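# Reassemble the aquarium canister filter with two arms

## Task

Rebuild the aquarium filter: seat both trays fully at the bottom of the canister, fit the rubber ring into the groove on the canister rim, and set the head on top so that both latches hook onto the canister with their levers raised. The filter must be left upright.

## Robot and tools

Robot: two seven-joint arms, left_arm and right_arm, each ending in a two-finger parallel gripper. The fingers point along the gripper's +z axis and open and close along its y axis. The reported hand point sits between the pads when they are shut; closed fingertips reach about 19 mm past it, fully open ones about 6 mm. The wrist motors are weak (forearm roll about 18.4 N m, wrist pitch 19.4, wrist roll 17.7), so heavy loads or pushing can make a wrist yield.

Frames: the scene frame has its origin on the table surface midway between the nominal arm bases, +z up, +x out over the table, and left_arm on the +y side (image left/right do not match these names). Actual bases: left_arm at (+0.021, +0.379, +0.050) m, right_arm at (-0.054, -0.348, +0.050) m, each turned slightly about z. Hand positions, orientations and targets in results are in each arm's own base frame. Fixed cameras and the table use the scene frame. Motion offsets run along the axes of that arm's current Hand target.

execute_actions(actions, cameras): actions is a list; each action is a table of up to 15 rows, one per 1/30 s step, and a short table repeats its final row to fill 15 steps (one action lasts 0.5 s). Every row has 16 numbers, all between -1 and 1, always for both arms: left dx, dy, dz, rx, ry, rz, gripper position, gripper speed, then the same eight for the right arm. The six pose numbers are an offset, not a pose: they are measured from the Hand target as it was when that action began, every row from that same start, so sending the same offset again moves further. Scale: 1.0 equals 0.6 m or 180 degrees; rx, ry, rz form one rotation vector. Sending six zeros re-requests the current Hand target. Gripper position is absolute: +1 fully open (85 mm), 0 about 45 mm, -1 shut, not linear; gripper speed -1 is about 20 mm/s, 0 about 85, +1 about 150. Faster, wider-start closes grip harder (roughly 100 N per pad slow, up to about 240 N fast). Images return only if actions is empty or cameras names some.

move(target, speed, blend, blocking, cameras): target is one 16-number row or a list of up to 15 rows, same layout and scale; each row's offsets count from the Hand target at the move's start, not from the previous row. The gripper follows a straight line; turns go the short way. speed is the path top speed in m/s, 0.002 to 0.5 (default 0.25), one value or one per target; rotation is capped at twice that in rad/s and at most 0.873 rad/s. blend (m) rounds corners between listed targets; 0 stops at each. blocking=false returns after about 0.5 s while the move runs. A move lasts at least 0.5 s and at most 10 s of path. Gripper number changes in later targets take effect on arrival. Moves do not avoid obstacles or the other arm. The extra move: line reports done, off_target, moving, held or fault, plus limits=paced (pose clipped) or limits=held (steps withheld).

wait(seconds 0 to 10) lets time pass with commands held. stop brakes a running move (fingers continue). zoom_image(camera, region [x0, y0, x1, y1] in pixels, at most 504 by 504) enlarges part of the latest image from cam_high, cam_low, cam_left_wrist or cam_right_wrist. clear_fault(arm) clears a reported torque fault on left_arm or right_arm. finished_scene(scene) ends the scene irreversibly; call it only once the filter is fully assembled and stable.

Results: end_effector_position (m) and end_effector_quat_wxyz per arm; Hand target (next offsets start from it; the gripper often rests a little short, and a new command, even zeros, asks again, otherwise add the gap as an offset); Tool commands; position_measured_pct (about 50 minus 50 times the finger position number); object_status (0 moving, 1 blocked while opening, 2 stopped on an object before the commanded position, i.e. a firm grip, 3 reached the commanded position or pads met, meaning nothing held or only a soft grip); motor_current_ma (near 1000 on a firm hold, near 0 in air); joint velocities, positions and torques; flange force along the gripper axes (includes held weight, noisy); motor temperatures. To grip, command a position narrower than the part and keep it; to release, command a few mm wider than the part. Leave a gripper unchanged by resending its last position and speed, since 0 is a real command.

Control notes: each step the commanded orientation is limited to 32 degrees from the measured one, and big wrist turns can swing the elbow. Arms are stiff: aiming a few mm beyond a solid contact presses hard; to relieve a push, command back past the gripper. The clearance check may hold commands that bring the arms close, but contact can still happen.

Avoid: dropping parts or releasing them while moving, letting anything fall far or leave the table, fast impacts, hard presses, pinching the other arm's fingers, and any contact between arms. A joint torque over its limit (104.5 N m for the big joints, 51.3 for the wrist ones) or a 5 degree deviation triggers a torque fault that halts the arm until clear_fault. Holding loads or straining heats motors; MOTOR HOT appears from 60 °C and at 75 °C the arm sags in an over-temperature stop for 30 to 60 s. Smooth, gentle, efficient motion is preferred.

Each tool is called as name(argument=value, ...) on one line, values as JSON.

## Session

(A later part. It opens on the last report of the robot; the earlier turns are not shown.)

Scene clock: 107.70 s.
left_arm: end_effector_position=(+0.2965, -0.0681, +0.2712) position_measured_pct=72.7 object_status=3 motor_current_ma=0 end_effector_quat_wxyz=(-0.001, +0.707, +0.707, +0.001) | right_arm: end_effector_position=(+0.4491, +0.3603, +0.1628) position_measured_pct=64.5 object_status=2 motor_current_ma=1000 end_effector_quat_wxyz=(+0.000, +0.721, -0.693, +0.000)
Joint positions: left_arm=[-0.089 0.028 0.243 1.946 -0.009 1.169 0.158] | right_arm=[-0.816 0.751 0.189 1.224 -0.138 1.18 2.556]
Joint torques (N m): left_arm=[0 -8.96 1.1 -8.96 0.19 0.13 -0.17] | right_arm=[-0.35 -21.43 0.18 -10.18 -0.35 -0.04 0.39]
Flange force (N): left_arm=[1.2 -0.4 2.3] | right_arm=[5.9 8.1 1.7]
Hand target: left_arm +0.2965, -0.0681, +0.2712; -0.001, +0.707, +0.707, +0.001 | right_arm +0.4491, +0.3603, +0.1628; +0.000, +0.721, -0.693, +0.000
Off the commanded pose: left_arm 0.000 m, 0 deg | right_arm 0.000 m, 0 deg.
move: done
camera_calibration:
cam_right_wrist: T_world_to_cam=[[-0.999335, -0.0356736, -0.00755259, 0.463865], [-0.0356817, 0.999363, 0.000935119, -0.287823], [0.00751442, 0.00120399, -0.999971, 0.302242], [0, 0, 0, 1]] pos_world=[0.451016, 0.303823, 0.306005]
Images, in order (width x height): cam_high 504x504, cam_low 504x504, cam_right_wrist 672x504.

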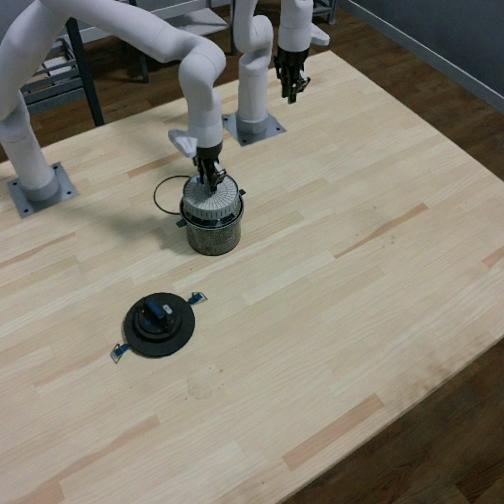

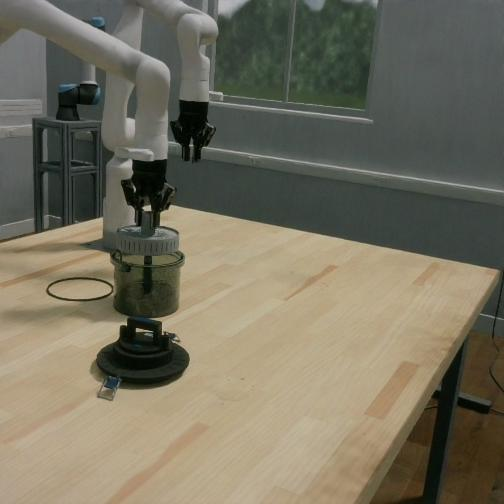

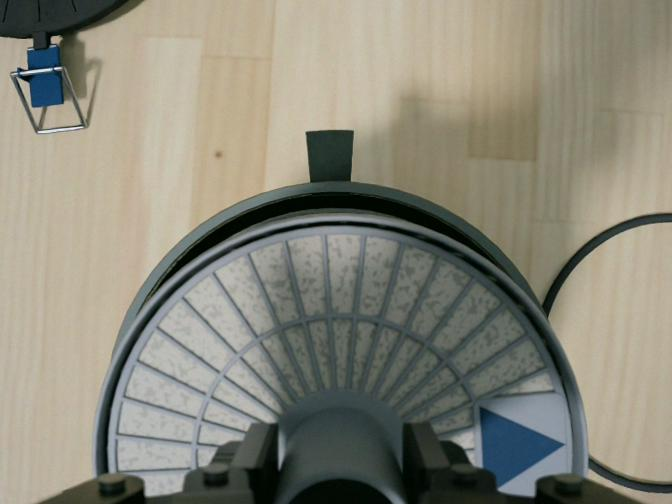

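move(target=[[0,0,0,0,0,0,-0.45,-0.8,0.0028,-0.003,0,0,0,0,-0.5,-1],[0,0,0,0,0,0,-0.45,-0.8,0.0028,-0.003,0.02,0,0,0,-0.5,-1]], speed=0.03, cameras=["cam_right_wrist","cam_low","cam_high"])

zoom_image(camera="cam_low", region=[105, 210, 195, 290])

zoom_image(camera="cam_high", region=[175, 160, 250, 235])

zoom_image(camera="cam_right_wrist", region=[70, 90, 330, 350])

zoom_image(camera="cam_right_wrist", region=[340, 130, 640, 430])

Scene clock: 110.63 s.
left_arm: end_effector_position=(+0.2965, -0.0681, +0.2712) position_measured_pct=72.7 object_status=3 motor_current_ma=0 end_effector_quat_wxyz=(-0.001, +0.707, +0.707, +0.001) | right_arm: end_effector_position=(+0.4510, +0.3587, +0.1509) position_measured_pct=64.5 object_status=2 motor_current_ma=1000 end_effector_quat_wxyz=(+0.000, +0.721, -0.693, +0.000)
Joint positions: left_arm=[-0.089 0.028 0.243 1.946 -0.009 1.169 0.158] | right_arm=[-0.811 0.764 0.187 1.24 -0.14 1.151 2.562]
Joint torques (N m): left_arm=[-0.01 -9.12 1.05 -9 0.16 0.17 -0.2] | right_arm=[-0.35 -22.02 0.16 -9.89 -0.36 -0.02 0.4]
Flange force (N): left_arm=[0.9 -0.1 2.7] | right_arm=[4.7 6.5 1.8]
Hand target: left_arm +0.2965, -0.0681, +0.2712; -0.001, +0.707, +0.707, +0.001 | right_arm +0.4510, +0.3587, +0.1508; +0.000, +0.721, -0.693, +0.000
Off the commanded pose: left_arm 0.000 m, 0 deg | right_arm 0.000 m, 0 deg.
move: done
camera_calibration:
cam_right_wrist: T_world_to_cam=[[-0.999334, -0.0356735, -0.00765252, 0.465745], [-0.0356817, 0.999363, 0.000931537, -0.28614], [0.00761441, 0.00120397, -0.99997, 0.290183], [0, 0, 0, 1]] pos_world=[0.453016, 0.302223, 0.294006]
Images, in order (width x height): cam_high 504x504, cam_low 504x504, cam_right_wrist 672x504.

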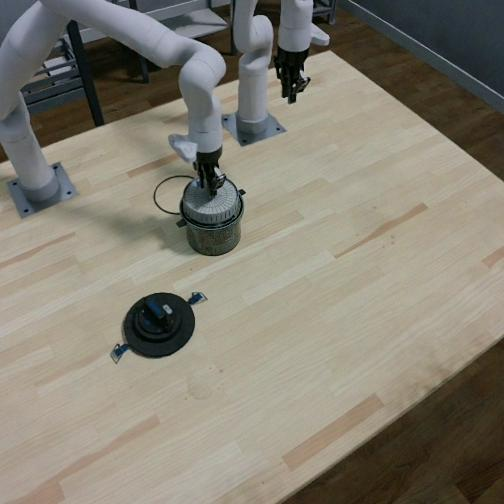

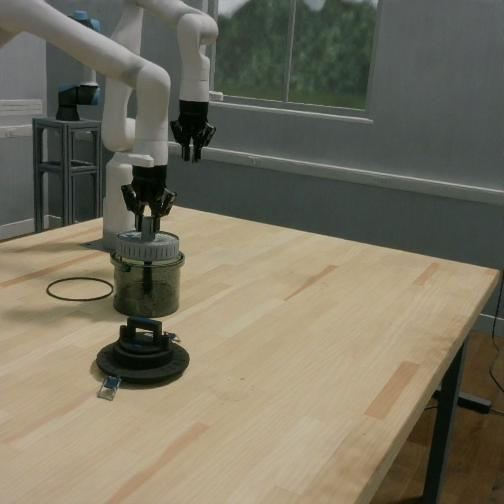

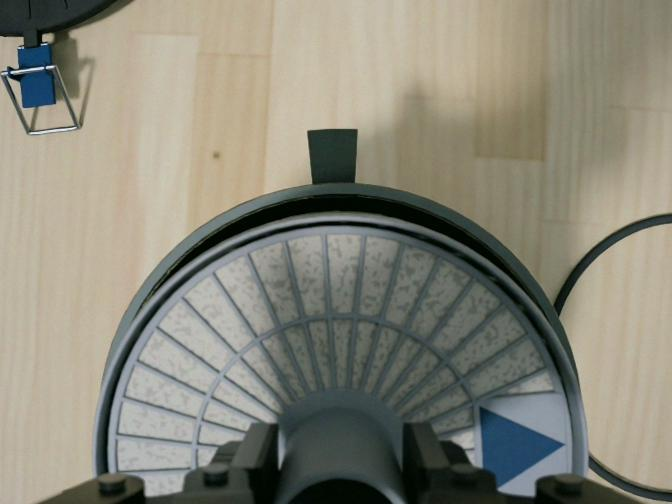

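Scaled by 5.600.

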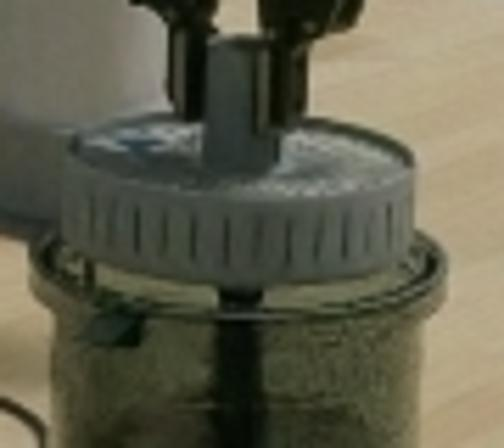

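Scaled by 6.720.

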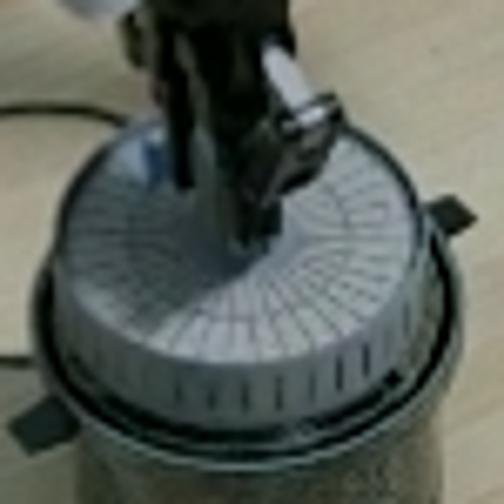

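Scaled by 1.938.

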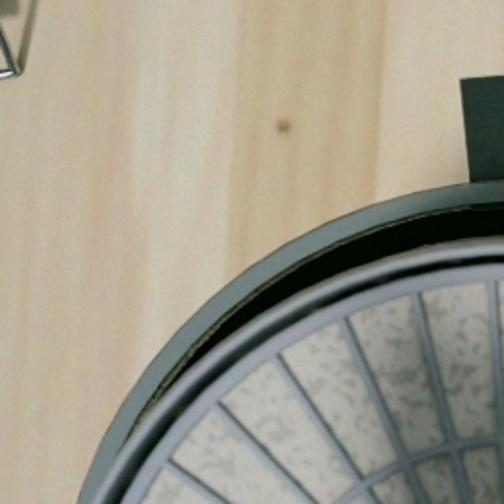

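Scaled by 1.680.

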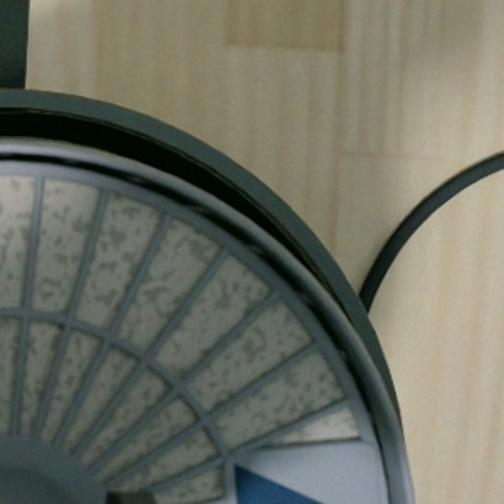

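move(target=[[0,0,0,0,0,0,-0.45,-0.8,-0.0008,-0.0017,0,0,0,0,-0.5,-1],[0,0,0,0,0,0,-0.45,-0.8,-0.0008,-0.0017,0.015,0,0,0,-0.5,-1]], speed=0.02, cameras=["cam_right_wrist","cam_low","cam_high"])

zoom_image(camera="cam_low", region=[105, 210, 195, 290])

zoom_image(camera="cam_high", region=[175, 160, 250, 235])

Scene clock: 112.83 s.
left_arm: end_effector_position=(+0.2965, -0.0681, +0.2712) position_measured_pct=72.7 object_status=3 motor_current_ma=0 end_effector_quat_wxyz=(-0.001, +0.707, +0.707, +0.001) | right_arm: end_effector_position=(+0.4520, +0.3592, +0.1419) position_measured_pct=64.5 object_status=2 motor_current_ma=1000 end_effector_quat_wxyz=(+0.000, +0.721, -0.693, +0.000)
Joint positions: left_arm=[-0.089 0.028 0.243 1.946 -0.009 1.169 0.158] | right_arm=[-0.81 0.776 0.185 1.247 -0.142 1.132 2.564]
Joint torques (N m): left_arm=[0.03 -9.07 1.05 -8.98 0.17 0.13 -0.24] | right_arm=[-0.42 -22.32 0.21 -9.53 -0.36 -0.09 0.39]
Flange force (N): left_arm=[0.8 -0.2 2.4] | right_arm=[3.6 4.9 1.3]
Hand target: left_arm +0.2965, -0.0681, +0.2712; -0.001, +0.707, +0.707, +0.001 | right_arm +0.4520, +0.3592, +0.1418; +0.000, +0.721, -0.693, +0.000
Off the commanded pose: left_arm 0.000 m, 0 deg | right_arm 0.000 m, 0 deg.
move: done
camera_calibration:
cam_right_wrist: T_world_to_cam=[[-0.999335, -0.0356736, -0.00755259, 0.466665], [-0.0356817, 0.999363, 0.000935119, -0.286597], [0.00751442, 0.00120399, -0.999971, 0.281221], [0, 0, 0, 1]] pos_world=[0.454016, 0.302723, 0.285005]
Images, in order (width x height): cam_high 504x504, cam_low 504x504, cam_right_wrist 672x504.

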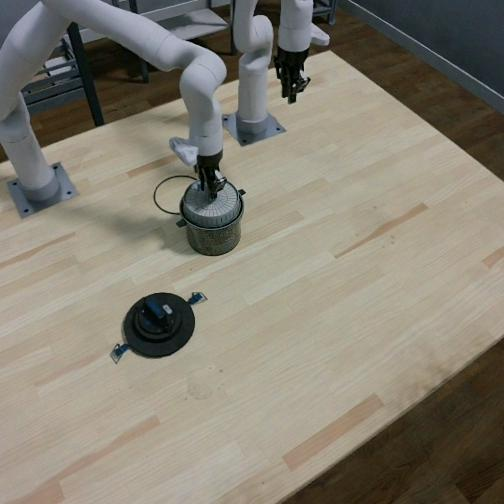

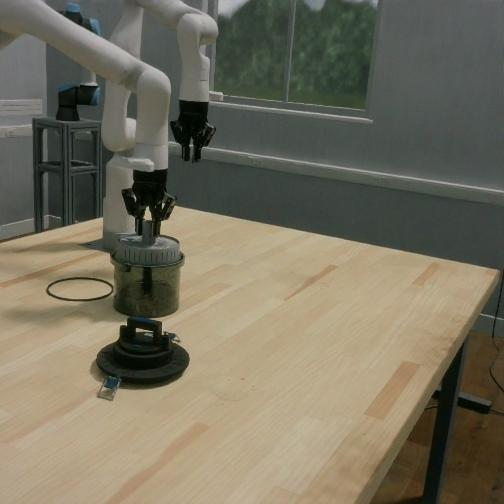

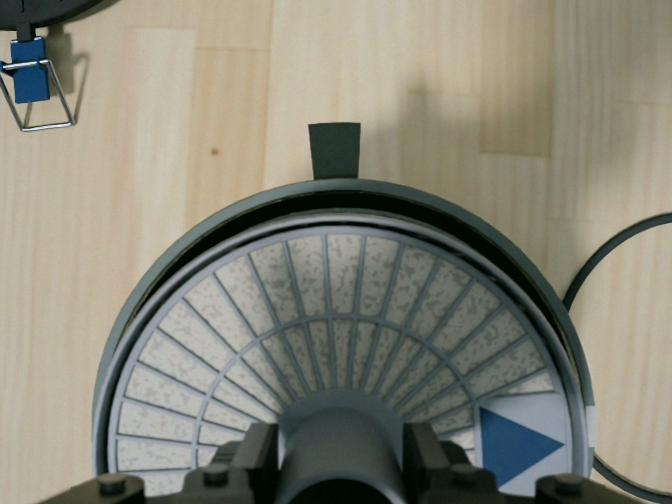

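Scaled by 5.600.

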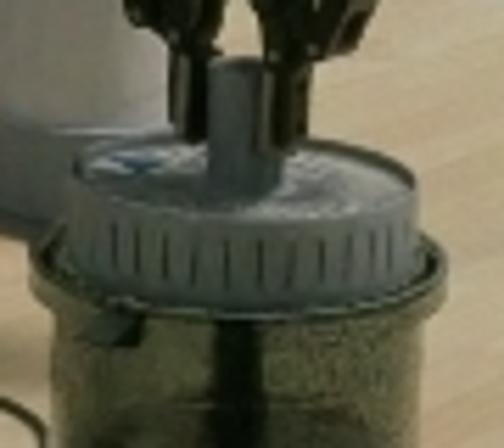

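Scaled by 6.720.

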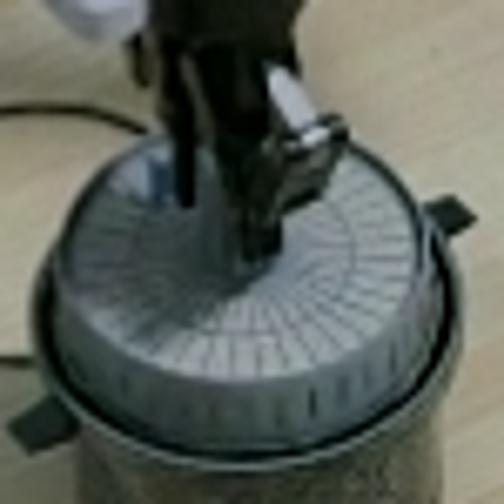

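move(target=[0,0,0,0,0,0,-0.45,-0.8,0,0.001,0.015,0,0,0,-0.5,-1], speed=0.02, cameras=["cam_right_wrist","cam_low","cam_high"])

zoom_image(camera="cam_low", region=[105, 210, 195, 290])

zoom_image(camera="cam_high", region=[175, 160, 250, 235])

Scene clock: 114.33 s.
left_arm: end_effector_position=(+0.2965, -0.0681, +0.2712) position_measured_pct=72.7 object_status=3 motor_current_ma=0 end_effector_quat_wxyz=(-0.001, +0.707, +0.707, +0.001) | right_arm: end_effector_position=(+0.4514, +0.3591, +0.1329) position_measured_pct=64.5 object_status=2 motor_current_ma=1000 end_effector_quat_wxyz=(+0.000, +0.721, -0.693, +0.000)
Joint positions: left_arm=[-0.089 0.028 0.243 1.946 -0.009 1.169 0.158] | right_arm=[-0.81 0.784 0.183 1.261 -0.143 1.11 2.565]
Joint torques (N m): left_arm=[-0.04 -9.07 1.09 -9.08 0.18 0.15 -0.25] | right_arm=[-0.41 -22.02 0.13 -9.44 -0.35 -0.04 0.41]
Flange force (N): left_arm=[0.8 -0.4 2.8] | right_arm=[4.1 5.5 0.9]
Hand target: left_arm +0.2965, -0.0681, +0.2712; -0.001, +0.707, +0.707, +0.001 | right_arm +0.4514, +0.3592, +0.1328; +0.000, +0.721, -0.693, +0.000
Off the commanded pose: left_arm 0.000 m, 0 deg | right_arm 0.000 m, 0 deg.
move: done
camera_calibration:
cam_right_wrist: T_world_to_cam=[[-0.999335, -0.0356744, -0.00754903, 0.465997], [-0.0356817, 0.999363, 0.000835187, -0.286582], [0.00751443, 0.00110399, -0.999971, 0.272256], [0, 0, 0, 1]] pos_world=[0.453416, 0.302723, 0.276006]
Images, in order (width x height): cam_high 504x504, cam_low 504x504, cam_right_wrist 672x504.

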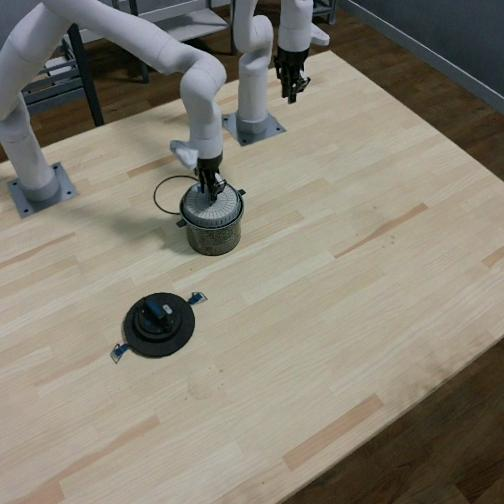

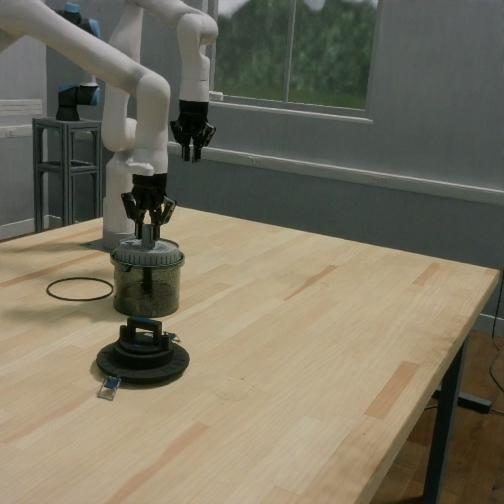

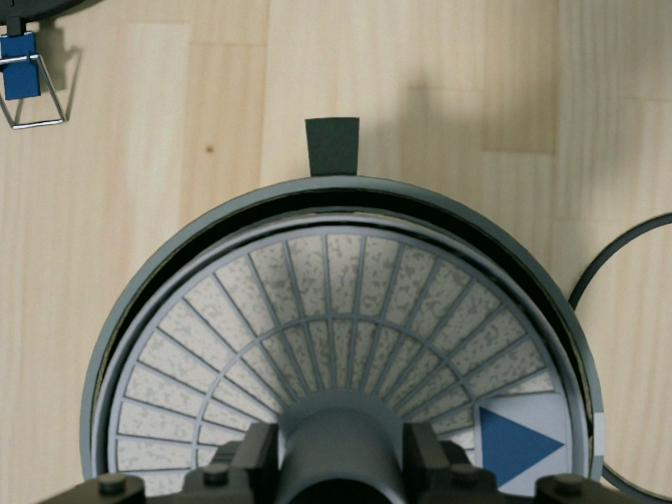

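Scaled by 5.600.

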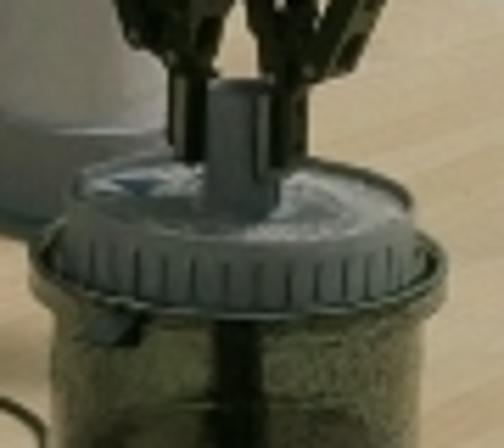

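Scaled by 6.720.

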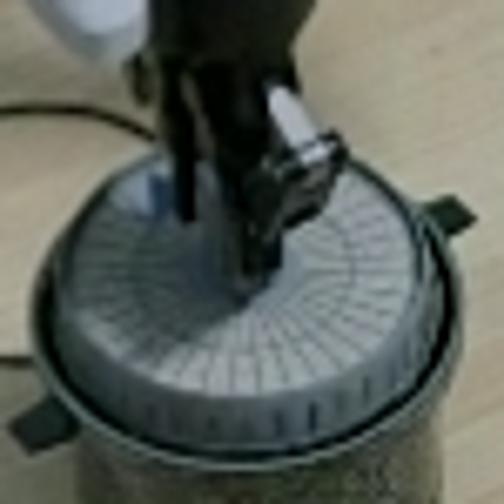

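move(target=[[0,0,0,0,0,0,-0.45,-0.8,0,0,0,0,0,0.008,-0.5,-1],[0,0,0,0,0,0,-0.45,-0.8,0,0,0.02,0,0,0.008,-0.5,-1]], speed=0.02, cameras=["cam_right_wrist","cam_low"])

zoom_image(camera="cam_low", region=[105, 210, 195, 320])

Scene clock: 117.07 s.
left_arm: end_effector_position=(+0.2965, -0.0681, +0.2712) position_measured_pct=72.7 object_status=3 motor_current_ma=0 end_effector_quat_wxyz=(-0.001, +0.707, +0.707, +0.001) | right_arm: end_effector_position=(+0.4514, +0.3592, +0.1209) position_measured_pct=64.5 object_status=2 motor_current_ma=1000 end_effector_quat_wxyz=(+0.000, +0.712, -0.702, +0.000)
Joint positions: left_arm=[-0.089 0.028 0.243 1.946 -0.009 1.169 0.158] | right_arm=[-0.813 0.799 0.187 1.276 -0.151 1.082 2.545]
Joint torques (N m): left_arm=[0.02 -9.1 1.08 -9.02 0.12 0.15 -0.26] | right_arm=[-0.38 -21.99 0.27 -9.38 -0.36 -0.01 0.4]
Flange force (N): left_arm=[0.8 -0.2 2.6] | right_arm=[4.5 5.9 0.8]
Hand target: left_arm +0.2965, -0.0681, +0.2712; -0.001, +0.707, +0.707, +0.001 | right_arm +0.4514, +0.3591, +0.1208; +0.000, +0.712, -0.702, +0.000
Off the commanded pose: left_arm 0.000 m, 0 deg | right_arm 0.000 m, 0 deg.
move: done
camera_calibration:
cam_right_wrist: T_world_to_cam=[[-0.999915, -0.0105714, -0.0076421, 0.457079], [-0.0105787, 0.999944, 0.000919307, -0.298053], [0.00763196, 0.00100007, -0.99997, 0.260246], [0, 0, 0, 1]] pos_world=[0.451901, 0.302608, 0.264006]
Images, in order (width x height): cam_low 504x504, cam_right_wrist 672x504.

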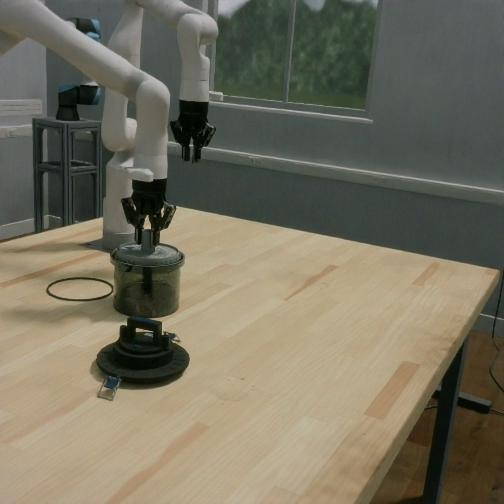

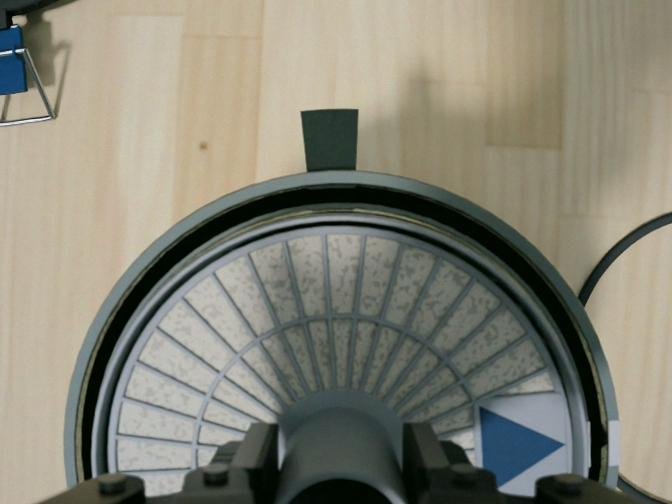

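Scaled by 4.582.

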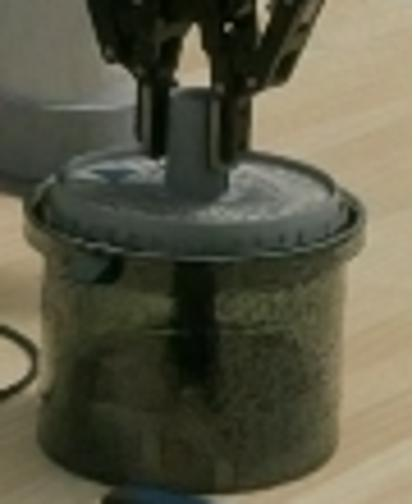

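move(target=[[0,0,0,0,0,0,-0.45,-0.8,0,0,0,0,0,0.0095,-0.5,-1],[0,0,0,0,0,0,-0.45,-0.8,0,0,0.03,0,0,0.0095,-0.5,-1]], speed=0.02, cameras=["cam_right_wrist","cam_low"])

zoom_image(camera="cam_low", region=[105, 210, 195, 320])

Scene clock: 119.63 s.
left_arm: end_effector_position=(+0.2965, -0.0681, +0.2712) position_measured_pct=72.7 object_status=3 motor_current_ma=0 end_effector_quat_wxyz=(-0.001, +0.707, +0.707, +0.001) | right_arm: end_effector_position=(+0.4514, +0.3591, +0.1029) position_measured_pct=64.5 object_status=2 motor_current_ma=1000 end_effector_quat_wxyz=(+0.000, +0.701, -0.713, +0.000)
Joint positions: left_arm=[-0.089 0.028 0.243 1.946 -0.009 1.169 0.158] | right_arm=[-0.815 0.821 0.19 1.295 -0.16 1.041 2.523]
Joint torques (N m): left_arm=[0.11 -9.08 1.13 -9.01 0.21 0.14 -0.22] | right_arm=[-0.36 -22.24 0.3 -9.16 -0.35 0.13 0.41]
Flange force (N): left_arm=[1.2 -0.2 2.6] | right_arm=[4.5 5.7 0.9]
Hand target: left_arm +0.2965, -0.0681, +0.2712; -0.001, +0.707, +0.707, +0.001 | right_arm +0.4514, +0.3591, +0.1028; +0.000, +0.701, -0.713, +0.000
Off the commanded pose: left_arm 0.000 m, 0 deg | right_arm 0.000 m, 0 deg.
move: done
camera_calibration:
cam_right_wrist: T_world_to_cam=[[-0.999784, 0.0193299, -0.00768344, 0.446227], [0.0193238, 0.999813, 0.000872381, -0.311449], [0.00769886, 0.00072372, -0.99997, 0.242313], [0, 0, 0, 1]] pos_world=[0.450283, 0.30259, 0.246006]
Images, in order (width x height): cam_low 504x504, cam_right_wrist 672x504.

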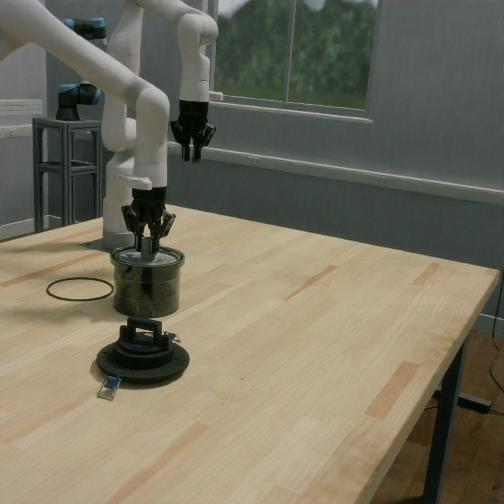

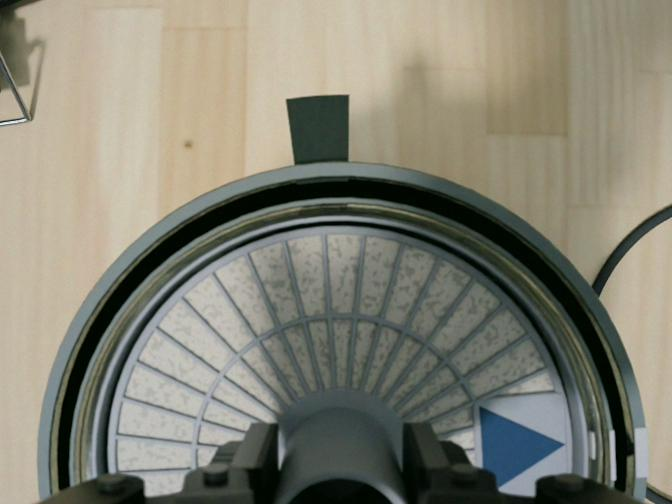

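Scaled by 4.582.

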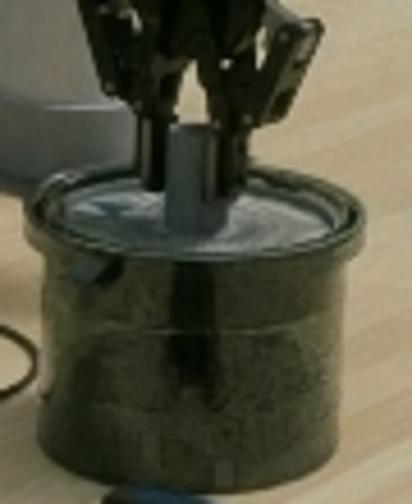

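move(target=[0,0,0,0,0,0,-0.45,-0.8,0,0,0.055,0,0,0.003,-0.5,-1], speed=0.02, cameras=["cam_right_wrist"])

move(target=[0,0,0,0,0,0,-0.45,-0.8,0,0,0.007,0,0,0,-0.5,-1], speed=0.01)

Scene clock: 122.07 s.
left_arm: end_effector_position=(+0.2965, -0.0681, +0.2712) position_measured_pct=72.7 object_status=3 motor_current_ma=0 end_effector_quat_wxyz=(-0.001, +0.707, +0.707, +0.001) | right_arm: end_effector_position=(+0.4514, +0.3591, +0.0699) position_measured_pct=64.5 object_status=2 motor_current_ma=1000 end_effector_quat_wxyz=(+0.000, +0.698, -0.716, +0.000)
Joint positions: left_arm=[-0.089 0.028 0.243 1.946 -0.009 1.169 0.158] | right_arm=[-0.813 0.865 0.185 1.325 -0.17 0.968 2.521]
Joint torques (N m): left_arm=[0.03 -9.05 1.17 -9.09 0.15 0.11 -0.22] | right_arm=[-0.31 -22.47 0.38 -8.74 -0.34 -0.16 0.41]
Flange force (N): left_arm=[1.1 -0.5 2.6] | right_arm=[3.8 4.9 -0.2]
Hand target: left_arm +0.2965, -0.0681, +0.2712; -0.001, +0.707, +0.707, +0.001 | right_arm +0.4514, +0.3591, +0.0698; +0.000, +0.698, -0.716, +0.000
Off the commanded pose: left_arm 0.000 m, 0 deg | right_arm 0.000 m, 0 deg.
move: done
camera_calibration:
cam_right_wrist: T_world_to_cam=[[-0.999558, 0.028731, -0.00767262, 0.442519], [0.028725, 0.999587, 0.000885445, -0.315568], [0.00769489, 0.000664657, -0.99997, 0.209337], [0, 0, 0, 1]] pos_world=[0.449778, 0.302585, 0.213006]
Images, in order (width x height): cam_right_wrist 672x504.

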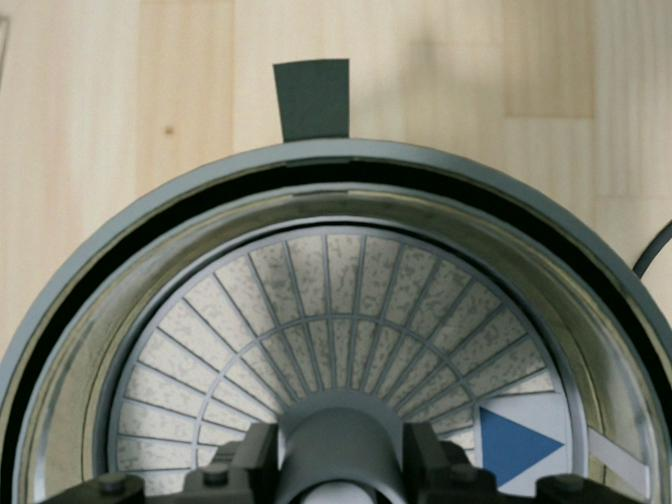

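Scene clock: 122.77 s.
left_arm: end_effector_position=(+0.2965, -0.0681, +0.2712) position_measured_pct=72.7 object_status=3 motor_current_ma=0 end_effector_quat_wxyz=(-0.001, +0.707, +0.707, +0.001) | right_arm: end_effector_position=(+0.4514, +0.3591, +0.0657) position_measured_pct=64.5 object_status=2 motor_current_ma=1000 end_effector_quat_wxyz=(+0.000, +0.698, -0.716, +0.000)
Joint positions: left_arm=[-0.089 0.028 0.243 1.946 -0.009 1.169 0.158] | right_arm=[-0.812 0.871 0.184 1.328 -0.17 0.959 2.522]
Joint torques (N m): left_arm=[0.01 -9.06 1.2 -9.12 0.21 0.09 -0.22] | right_arm=[-0.33 -22.57 0.42 -8.72 -0.38 -0.31 0.39]
Flange force (N): left_arm=[1.2 -0.5 2.6] | right_arm=[3.6 4.5 -0.5]
Hand target: left_arm +0.2965, -0.0681, +0.2712; -0.001, +0.707, +0.707, +0.001 | right_arm +0.4514, +0.3591, +0.0656; +0.000, +0.698, -0.716, +0.000
Off the commanded pose: left_arm 0.000 m, 0 deg | right_arm 0.000 m, 0 deg.
move: done

move(target=[0,0,0,0,0,0,-0.45,-0.8,0,0,0.005,0,0,0,-0.5,-1], speed=0.01)

move(target=[0,0,0,0,0,0,-0.45,-0.8,0,0,0.004,0,0,0,-0.5,-1], speed=0.01)

move(target=[0,0,0,0,0,0,-0.45,-0.8,0,0,0.003,0,0,0,-0.5,-1], speed=0.01)

Scene clock: 124.43 s.
left_arm: end_effector_position=(+0.2965, -0.0681, +0.2712) position_measured_pct=72.7 object_status=3 motor_current_ma=0 end_effector_quat_wxyz=(-0.001, +0.707, +0.707, +0.001) | right_arm: end_effector_position=(+0.4514, +0.3591, +0.0627) position_measured_pct=64.5 object_status=2 motor_current_ma=1000 end_effector_quat_wxyz=(+0.000, +0.698, -0.716, +0.000)
Joint positions: left_arm=[-0.089 0.028 0.243 1.946 -0.009 1.169 0.158] | right_arm=[-0.812 0.875 0.183 1.33 -0.171 0.953 2.522]
Joint torques (N m): left_arm=[0 -9.03 1.09 -9.02 0.17 0.14 -0.22] | right_arm=[-0.32 -22.41 0.42 -8.78 -0.33 0.12 0.39]
Flange force (N): left_arm=[1.0 -0.4 2.5] | right_arm=[4.8 6.0 0.2]
Hand target: left_arm +0.2965, -0.0681, +0.2712; -0.001, +0.707, +0.707, +0.001 | right_arm +0.4514, +0.3591, +0.0626; +0.000, +0.698, -0.716, +0.000
Off the commanded pose: left_arm 0.000 m, 0 deg | right_arm 0.000 m, 0 deg.
move: done

Scene clock: 125.13 s.
left_arm: end_effector_position=(+0.2965, -0.0681, +0.2712) position_measured_pct=72.7 object_status=3 motor_current_ma=0 end_effector_quat_wxyz=(-0.001, +0.707, +0.707, +0.001) | right_arm: end_effector_position=(+0.4514, +0.3591, +0.0603) position_measured_pct=64.5 object_status=2 motor_current_ma=1000 end_effector_quat_wxyz=(+0.000, +0.698, -0.716, +0.000)
Joint positions: left_arm=[-0.089 0.028 0.243 1.946 -0.009 1.169 0.158] | right_arm=[-0.811 0.878 0.182 1.331 -0.172 0.948 2.523]
Joint torques (N m): left_arm=[0.05 -9.12 1.08 -9.05 0.17 0.13 -0.22] | right_arm=[-2.49 -13.27 -2 -6.03 -0.82 -0.75 0.3]
Flange force (N): left_arm=[1.0 -0.2 2.7] | right_arm=[9.6 5.7 -17.0]
Hand target: left_arm +0.2965, -0.0681, +0.2712; -0.001, +0.707, +0.707, +0.001 | right_arm +0.4514, +0.3591, +0.0602; +0.000, +0.698, -0.716, +0.000
Off the commanded pose: left_arm 0.000 m, 0 deg | right_arm 0.000 m, 0 deg.
move: done

Scene clock: 125.83 s.
left_arm: end_effector_position=(+0.2965, -0.0681, +0.2712) position_measured_pct=72.7 object_status=3 motor_current_ma=0 end_effector_quat_wxyz=(-0.001, +0.707, +0.707, +0.001) | right_arm: end_effector_position=(+0.4514, +0.3591, +0.0586) position_measured_pct=64.5 object_status=2 motor_current_ma=1000 end_effector_quat_wxyz=(+0.000, +0.698, -0.716, +0.000)
Joint positions: left_arm=[-0.089 0.028 0.243 1.946 -0.009 1.169 0.158] | right_arm=[-0.811 0.881 0.182 1.333 -0.172 0.944 2.523]
Joint torques (N m): left_arm=[0.03 -9.05 1.08 -8.99 0.21 0.14 -0.18] | right_arm=[-3.01 3.53 -3.47 -2.37 -0.84 -3.68 0.24]
Flange force (N): left_arm=[1.1 -0.2 2.4] | right_arm=[16.4 12.1 -50.1]
Hand target: left_arm +0.2965, -0.0681, +0.2712; -0.001, +0.707, +0.707, +0.001 | right_arm +0.4514, +0.3591, +0.0584; +0.000, +0.698, -0.716, +0.000
Off the commanded pose: left_arm 0.000 m, 0 deg | right_arm 0.000 m, 0 deg.
move: done

move(target=[0,0,0,0,0,0,-0.45,-0.8,0,0,-0.0028,0,0,0,-0.5,-1], speed=0.01)

move(target=[0,0,0,0,0,0,-0.45,-0.8,0,0,0,0,0,-0.012,-0.5,-1], speed=0.02)

move(target=[0,0,0,0,0,0,-0.45,-0.8,0,0,0,0,0,-0.01,-0.5,-1], speed=0.02, cameras=["cam_right_wrist","cam_low"])

zoom_image(camera="cam_low", region=[105, 210, 195, 320])

Scene clock: 127.43 s.
left_arm: end_effector_position=(+0.2965, -0.0681, +0.2712) position_measured_pct=72.7 object_status=3 motor_current_ma=0 end_effector_quat_wxyz=(-0.001, +0.707, +0.707, +0.001) | right_arm: end_effector_position=(+0.4513, +0.3590, +0.0599) position_measured_pct=64.5 object_status=2 motor_current_ma=1000 end_effector_quat_wxyz=(+0.000, +0.698, -0.716, +0.000)
Joint positions: left_arm=[-0.089 0.028 0.243 1.946 -0.009 1.169 0.158] | right_arm=[-0.811 0.879 0.182 1.332 -0.172 0.947 2.523]
Joint torques (N m): left_arm=[0.04 -9.02 1.08 -9.1 0.19 0.17 -0.25] | right_arm=[-2.75 -11.9 -1.95 -4.7 -0.62 -0.15 0.35]
Flange force (N): left_arm=[0.9 -0.6 2.8] | right_arm=[8.8 4.0 -18.6]
Hand target: left_arm +0.2965, -0.0681, +0.2712; -0.001, +0.707, +0.707, +0.001 | right_arm +0.4514, +0.3591, +0.0601; +0.000, +0.698, -0.716, +0.000
Off the commanded pose: left_arm 0.000 m, 0 deg | right_arm 0.000 m, 0 deg.
move: done

Scene clock: 128.63 s.
left_arm: end_effector_position=(+0.2965, -0.0681, +0.2712) position_measured_pct=72.7 object_status=3 motor_current_ma=0 end_effector_quat_wxyz=(-0.001, +0.707, +0.707, +0.001) | right_arm: end_effector_position=(+0.4514, +0.3591, +0.0601) position_measured_pct=64.5 object_status=2 motor_current_ma=1000 end_effector_quat_wxyz=(+0.000, +0.711, -0.703, +0.000)
Joint positions: left_arm=[-0.089 0.028 0.243 1.946 -0.009 1.169 0.158] | right_arm=[-0.806 0.878 0.173 1.331 -0.163 0.947 2.554]
Joint torques (N m): left_arm=[0 -9.02 1.13 -9.07 0.13 0.14 -0.22] | right_arm=[-2.66 -12.85 -1.8 -4.75 -0.56 -0.03 0.44]
Flange force (N): left_arm=[1.0 -0.5 2.6] | right_arm=[7.6 3.5 -16.9]
Hand target: left_arm +0.2965, -0.0681, +0.2712; -0.001, +0.707, +0.707, +0.001 | right_arm +0.4514, +0.3591, +0.0601; +0.000, +0.711, -0.703, +0.000
Off the commanded pose: left_arm 0.000 m, 0 deg | right_arm 0.000 m, 0 deg.
move: done

Scene clock: 129.70 s.
left_arm: end_effector_position=(+0.2965, -0.0681, +0.2712) position_measured_pct=72.7 object_status=3 motor_current_ma=0 end_effector_quat_wxyz=(-0.001, +0.707, +0.707, +0.001) | right_arm: end_effector_position=(+0.4514, +0.3591, +0.0601) position_measured_pct=64.5 object_status=2 motor_current_ma=1000 end_effector_quat_wxyz=(+0.000, +0.722, -0.692, +0.000)
Joint positions: left_arm=[-0.089 0.028 0.243 1.946 -0.009 1.169 0.158] | right_arm=[-0.802 0.877 0.165 1.331 -0.155 0.946 2.58]
Joint torques (N m): left_arm=[-0.01 -9.1 1.06 -9.09 0.15 0.16 -0.19] | right_arm=[-2.04 -14.82 -1.61 -5.5 -0.63 -0.04 0.53]
Flange force (N): left_arm=[1.0 -0.4 2.8] | right_arm=[6.2 4.2 -13.6]
Hand target: left_arm +0.2965, -0.0681, +0.2712; -0.001, +0.707, +0.707, +0.001 | right_arm +0.4514, +0.3591, +0.0601; +0.000, +0.722, -0.692, +0.000
Off the commanded pose: left_arm 0.000 m, 0 deg | right_arm 0.000 m, 0 deg.
move: done
camera_calibration:
cam_right_wrist: T_world_to_cam=[[-0.99916, -0.040275, -0.00760815, 0.466971], [-0.0402829, 0.999188, 0.000881394, -0.284286], [0.00756647, 0.00118713, -0.999971, 0.199408], [0, 0, 0, 1]] pos_world=[0.453618, 0.302626, 0.203206]
Images, in order (width x height): cam_low 504x504, cam_right_wrist 672x504.

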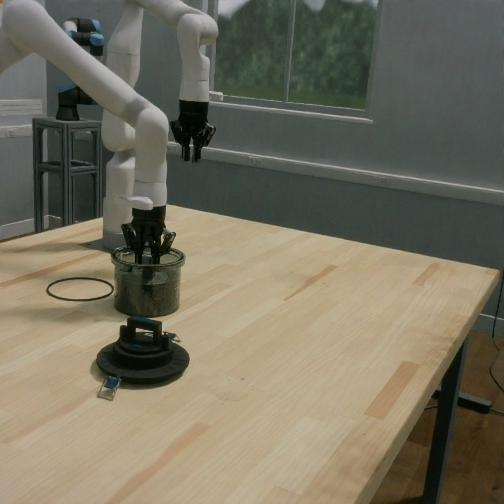

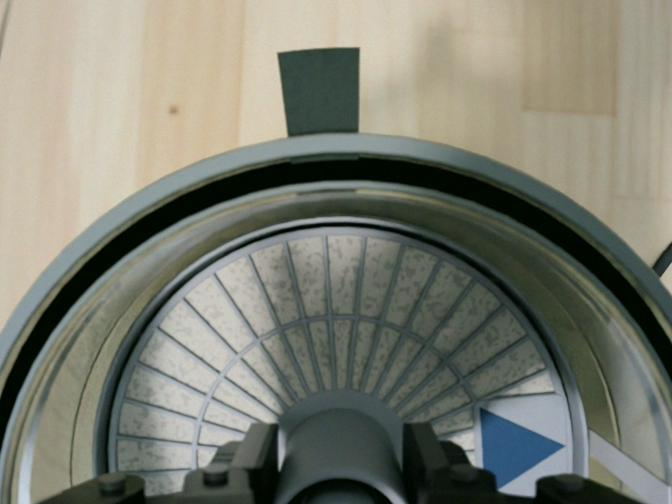

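Scaled by 4.582.

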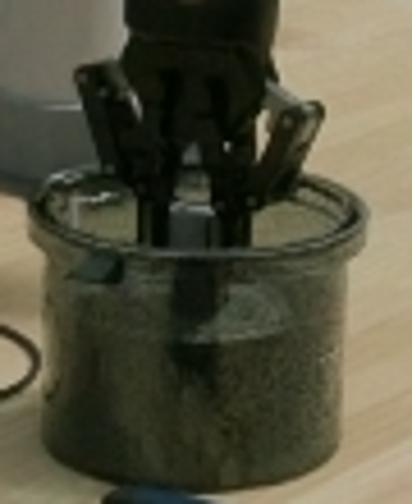

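move(target=[0,0,0,0,0,0,-0.45,-0.8,0,0,-0.0016,0,0,0,-0.5,-1], speed=0.01)

move(target=[0,0,0,0,0,0,-0.45,-0.8,0,0,0,0,0,0,-0.15,-0.8], cameras=["cam_right_wrist","cam_low"])

zoom_image(camera="cam_low", region=[105, 210, 195, 320])

Scene clock: 132.23 s.
left_arm: end_effector_position=(+0.2965, -0.0681, +0.2712) position_measured_pct=72.7 object_status=3 motor_current_ma=0 end_effector_quat_wxyz=(-0.001, +0.707, +0.707, +0.001) | right_arm: end_effector_position=(+0.4514, +0.3591, +0.0610) position_measured_pct=64.5 object_status=2 motor_current_ma=1000 end_effector_quat_wxyz=(+0.000, +0.722, -0.692, +0.000)
Joint positions: left_arm=[-0.089 0.028 0.243 1.946 -0.009 1.169 0.158] | right_arm=[-0.802 0.876 0.165 1.33 -0.155 0.948 2.58]
Joint torques (N m): left_arm=[-0.01 -8.99 1.08 -9.01 0.15 0.2 -0.19] | right_arm=[-0.23 -22.25 0.39 -8.64 -0.28 -0.16 0.41]
Flange force (N): left_arm=[1.0 -0.5 2.7] | right_arm=[3.7 5.6 -0.7]
Hand target: left_arm +0.2965, -0.0681, +0.2712; -0.001, +0.707, +0.707, +0.001 | right_arm +0.4514, +0.3591, +0.0610; +0.000, +0.722, -0.692, +0.000
Off the commanded pose: left_arm 0.000 m, 0 deg | right_arm 0.000 m, 0 deg.
move: done

Scene clock: 132.73 s.
left_arm: end_effector_position=(+0.2965, -0.0681, +0.2712) position_measured_pct=72.7 object_status=3 motor_current_ma=0 end_effector_quat_wxyz=(-0.001, +0.707, +0.707, +0.001) | right_arm: end_effector_position=(+0.4514, +0.3591, +0.0611) position_measured_pct=57.6 object_status=3 motor_current_ma=0 end_effector_quat_wxyz=(+0.000, +0.722, -0.691, +0.000)
Joint positions: left_arm=[-0.089 0.028 0.243 1.946 -0.009 1.169 0.158] | right_arm=[-0.802 0.876 0.165 1.33 -0.155 0.948 2.58]
Joint torques (N m): left_arm=[-0.02 -9.01 1.16 -9.01 0.19 0.09 -0.18] | right_arm=[-0.42 -21.95 0.12 -8.47 -0.37 -0.08 0.37]
Flange force (N): left_arm=[1.2 -0.4 2.3] | right_arm=[4.0 5.4 -1.1]
Hand target: left_arm +0.2965, -0.0681, +0.2712; -0.001, +0.707, +0.707, +0.001 | right_arm +0.4514, +0.3591, +0.0610; +0.000, +0.722, -0.692, +0.000
Off the commanded pose: left_arm 0.000 m, 0 deg | right_arm 0.000 m, 0 deg.
move: done
camera_calibration:
cam_right_wrist: T_world_to_cam=[[-0.999156, -0.0403737, -0.00760934, 0.467007], [-0.0403815, 0.999184, 0.000880239, -0.284241], [0.00756759, 0.00118677, -0.999971, 0.200408], [0, 0, 0, 1]] pos_world=[0.453618, 0.302626, 0.204206]
Images, in order (width x height): cam_low 504x504, cam_right_wrist 672x504.

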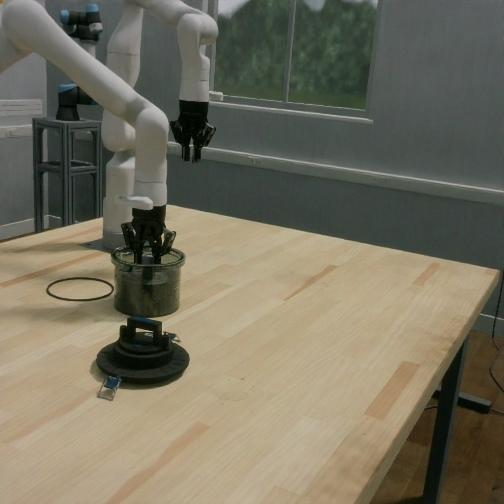

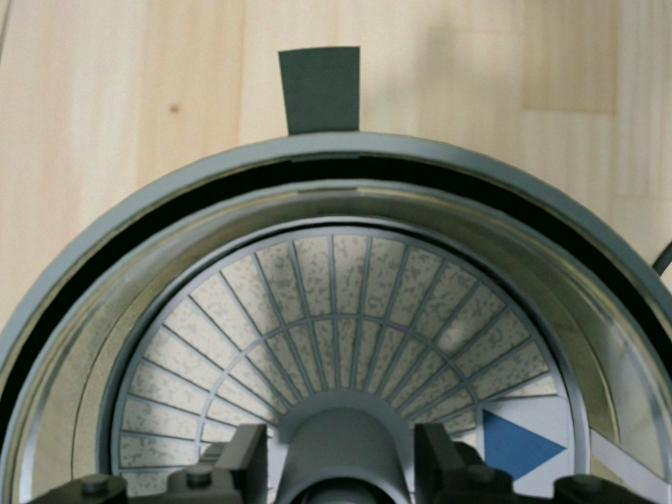

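Scaled by 4.582.

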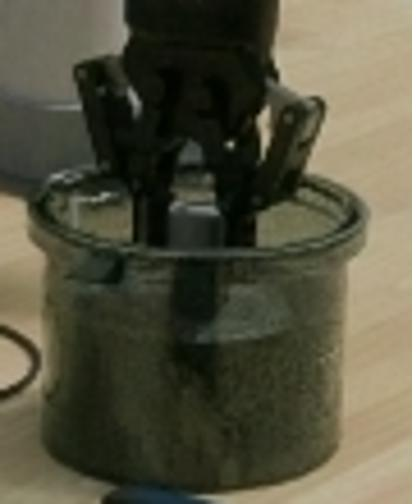

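move(target=[[0,0,0,0,0,0,-0.45,-0.8,0,0,-0.06,0,0,0,-0.15,-0.8],[0,0,0,0,0,0,-0.45,-0.8,0,0,-0.38,0,0,0,0.3,0],[0,0,0,0,0,0,-0.45,-0.8,-0.09,0,-0.42,0,0,0,1,0]], speed=[0.04,0.2,0.2], blend=[0.01,0.02,0], cameras=["cam_right_wrist","cam_low","cam_high"])

zoom_image(camera="cam_right_wrist", region=[140, 50, 560, 450])

zoom_image(camera="cam_low", region=[105, 210, 195, 320])

Scene clock: 138.10 s.
left_arm: end_effector_position=(+0.2965, -0.0681, +0.2712) position_measured_pct=72.7 object_status=3 motor_current_ma=0 end_effector_quat_wxyz=(-0.001, +0.707, +0.707, +0.001) | right_arm: end_effector_position=(+0.4490, +0.4133, +0.3130) position_measured_pct=0.0 object_status=0 motor_current_ma=0 end_effector_quat_wxyz=(+0.000, +0.722, -0.691, +0.000)
Joint positions: left_arm=[-0.089 0.028 0.243 1.946 -0.009 1.169 0.158] | right_arm=[-0.847 0.794 0.201 0.65 -0.144 1.708 2.461]
Joint torques (N m): left_arm=[-0.05 -9.09 1.09 -9 0.16 0.16 -0.18] | right_arm=[-0.4 -22.52 -0.19 -10.08 -0.37 -0.11 0.42]
Flange force (N): left_arm=[1.0 -0.2 2.6] | right_arm=[7.7 9.2 4.8]
Hand target: left_arm +0.2965, -0.0681, +0.2712; -0.001, +0.707, +0.707, +0.001 | right_arm +0.4490, +0.4133, +0.3130; +0.000, +0.722, -0.691, +0.000
Off the commanded pose: left_arm 0.000 m, 0 deg | right_arm 0.000 m, 0 deg.
move: done; blend cut to 0 m at target 2
camera_calibration:
cam_right_wrist: T_world_to_cam=[[-0.999156, -0.0403749, -0.00750944, 0.468669], [-0.0403827, 0.999184, 0.000884277, -0.338717], [0.00746761, 0.00118678, -0.999971, 0.452299], [0, 0, 0, 1]] pos_world=[0.451218, 0.356826, 0.456105]
Images, in order (width x height): cam_high 504x504, cam_low 504x504, cam_right_wrist 672x504.

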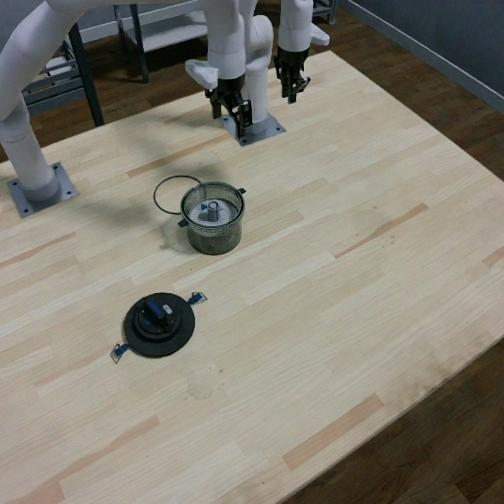

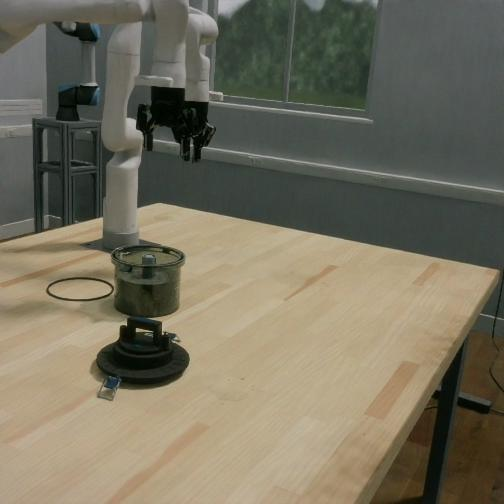

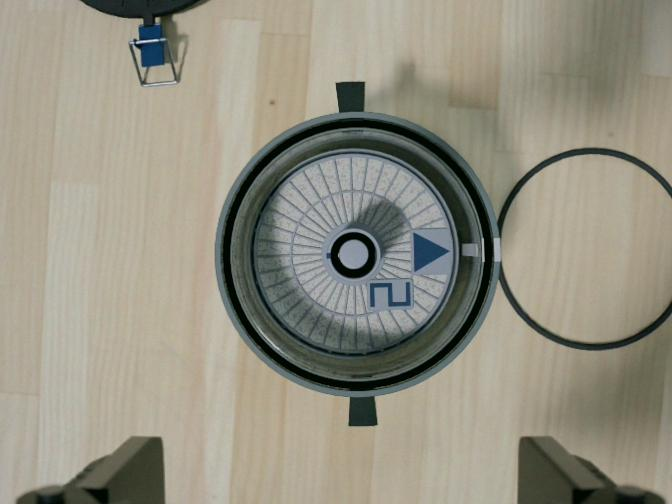

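Scaled by 1.200.

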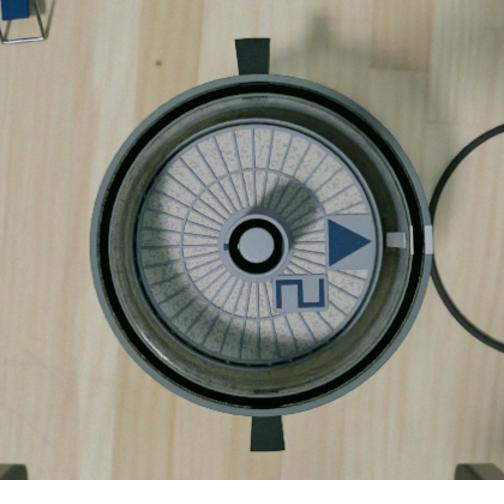

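Scaled by 4.582.

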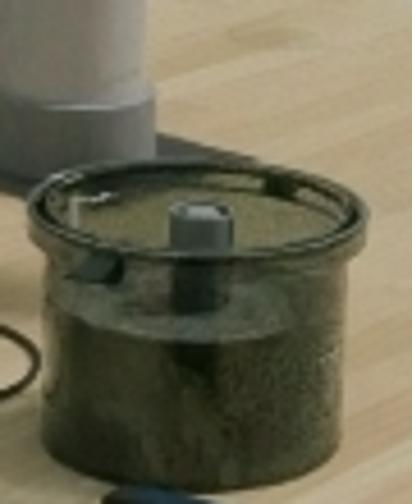

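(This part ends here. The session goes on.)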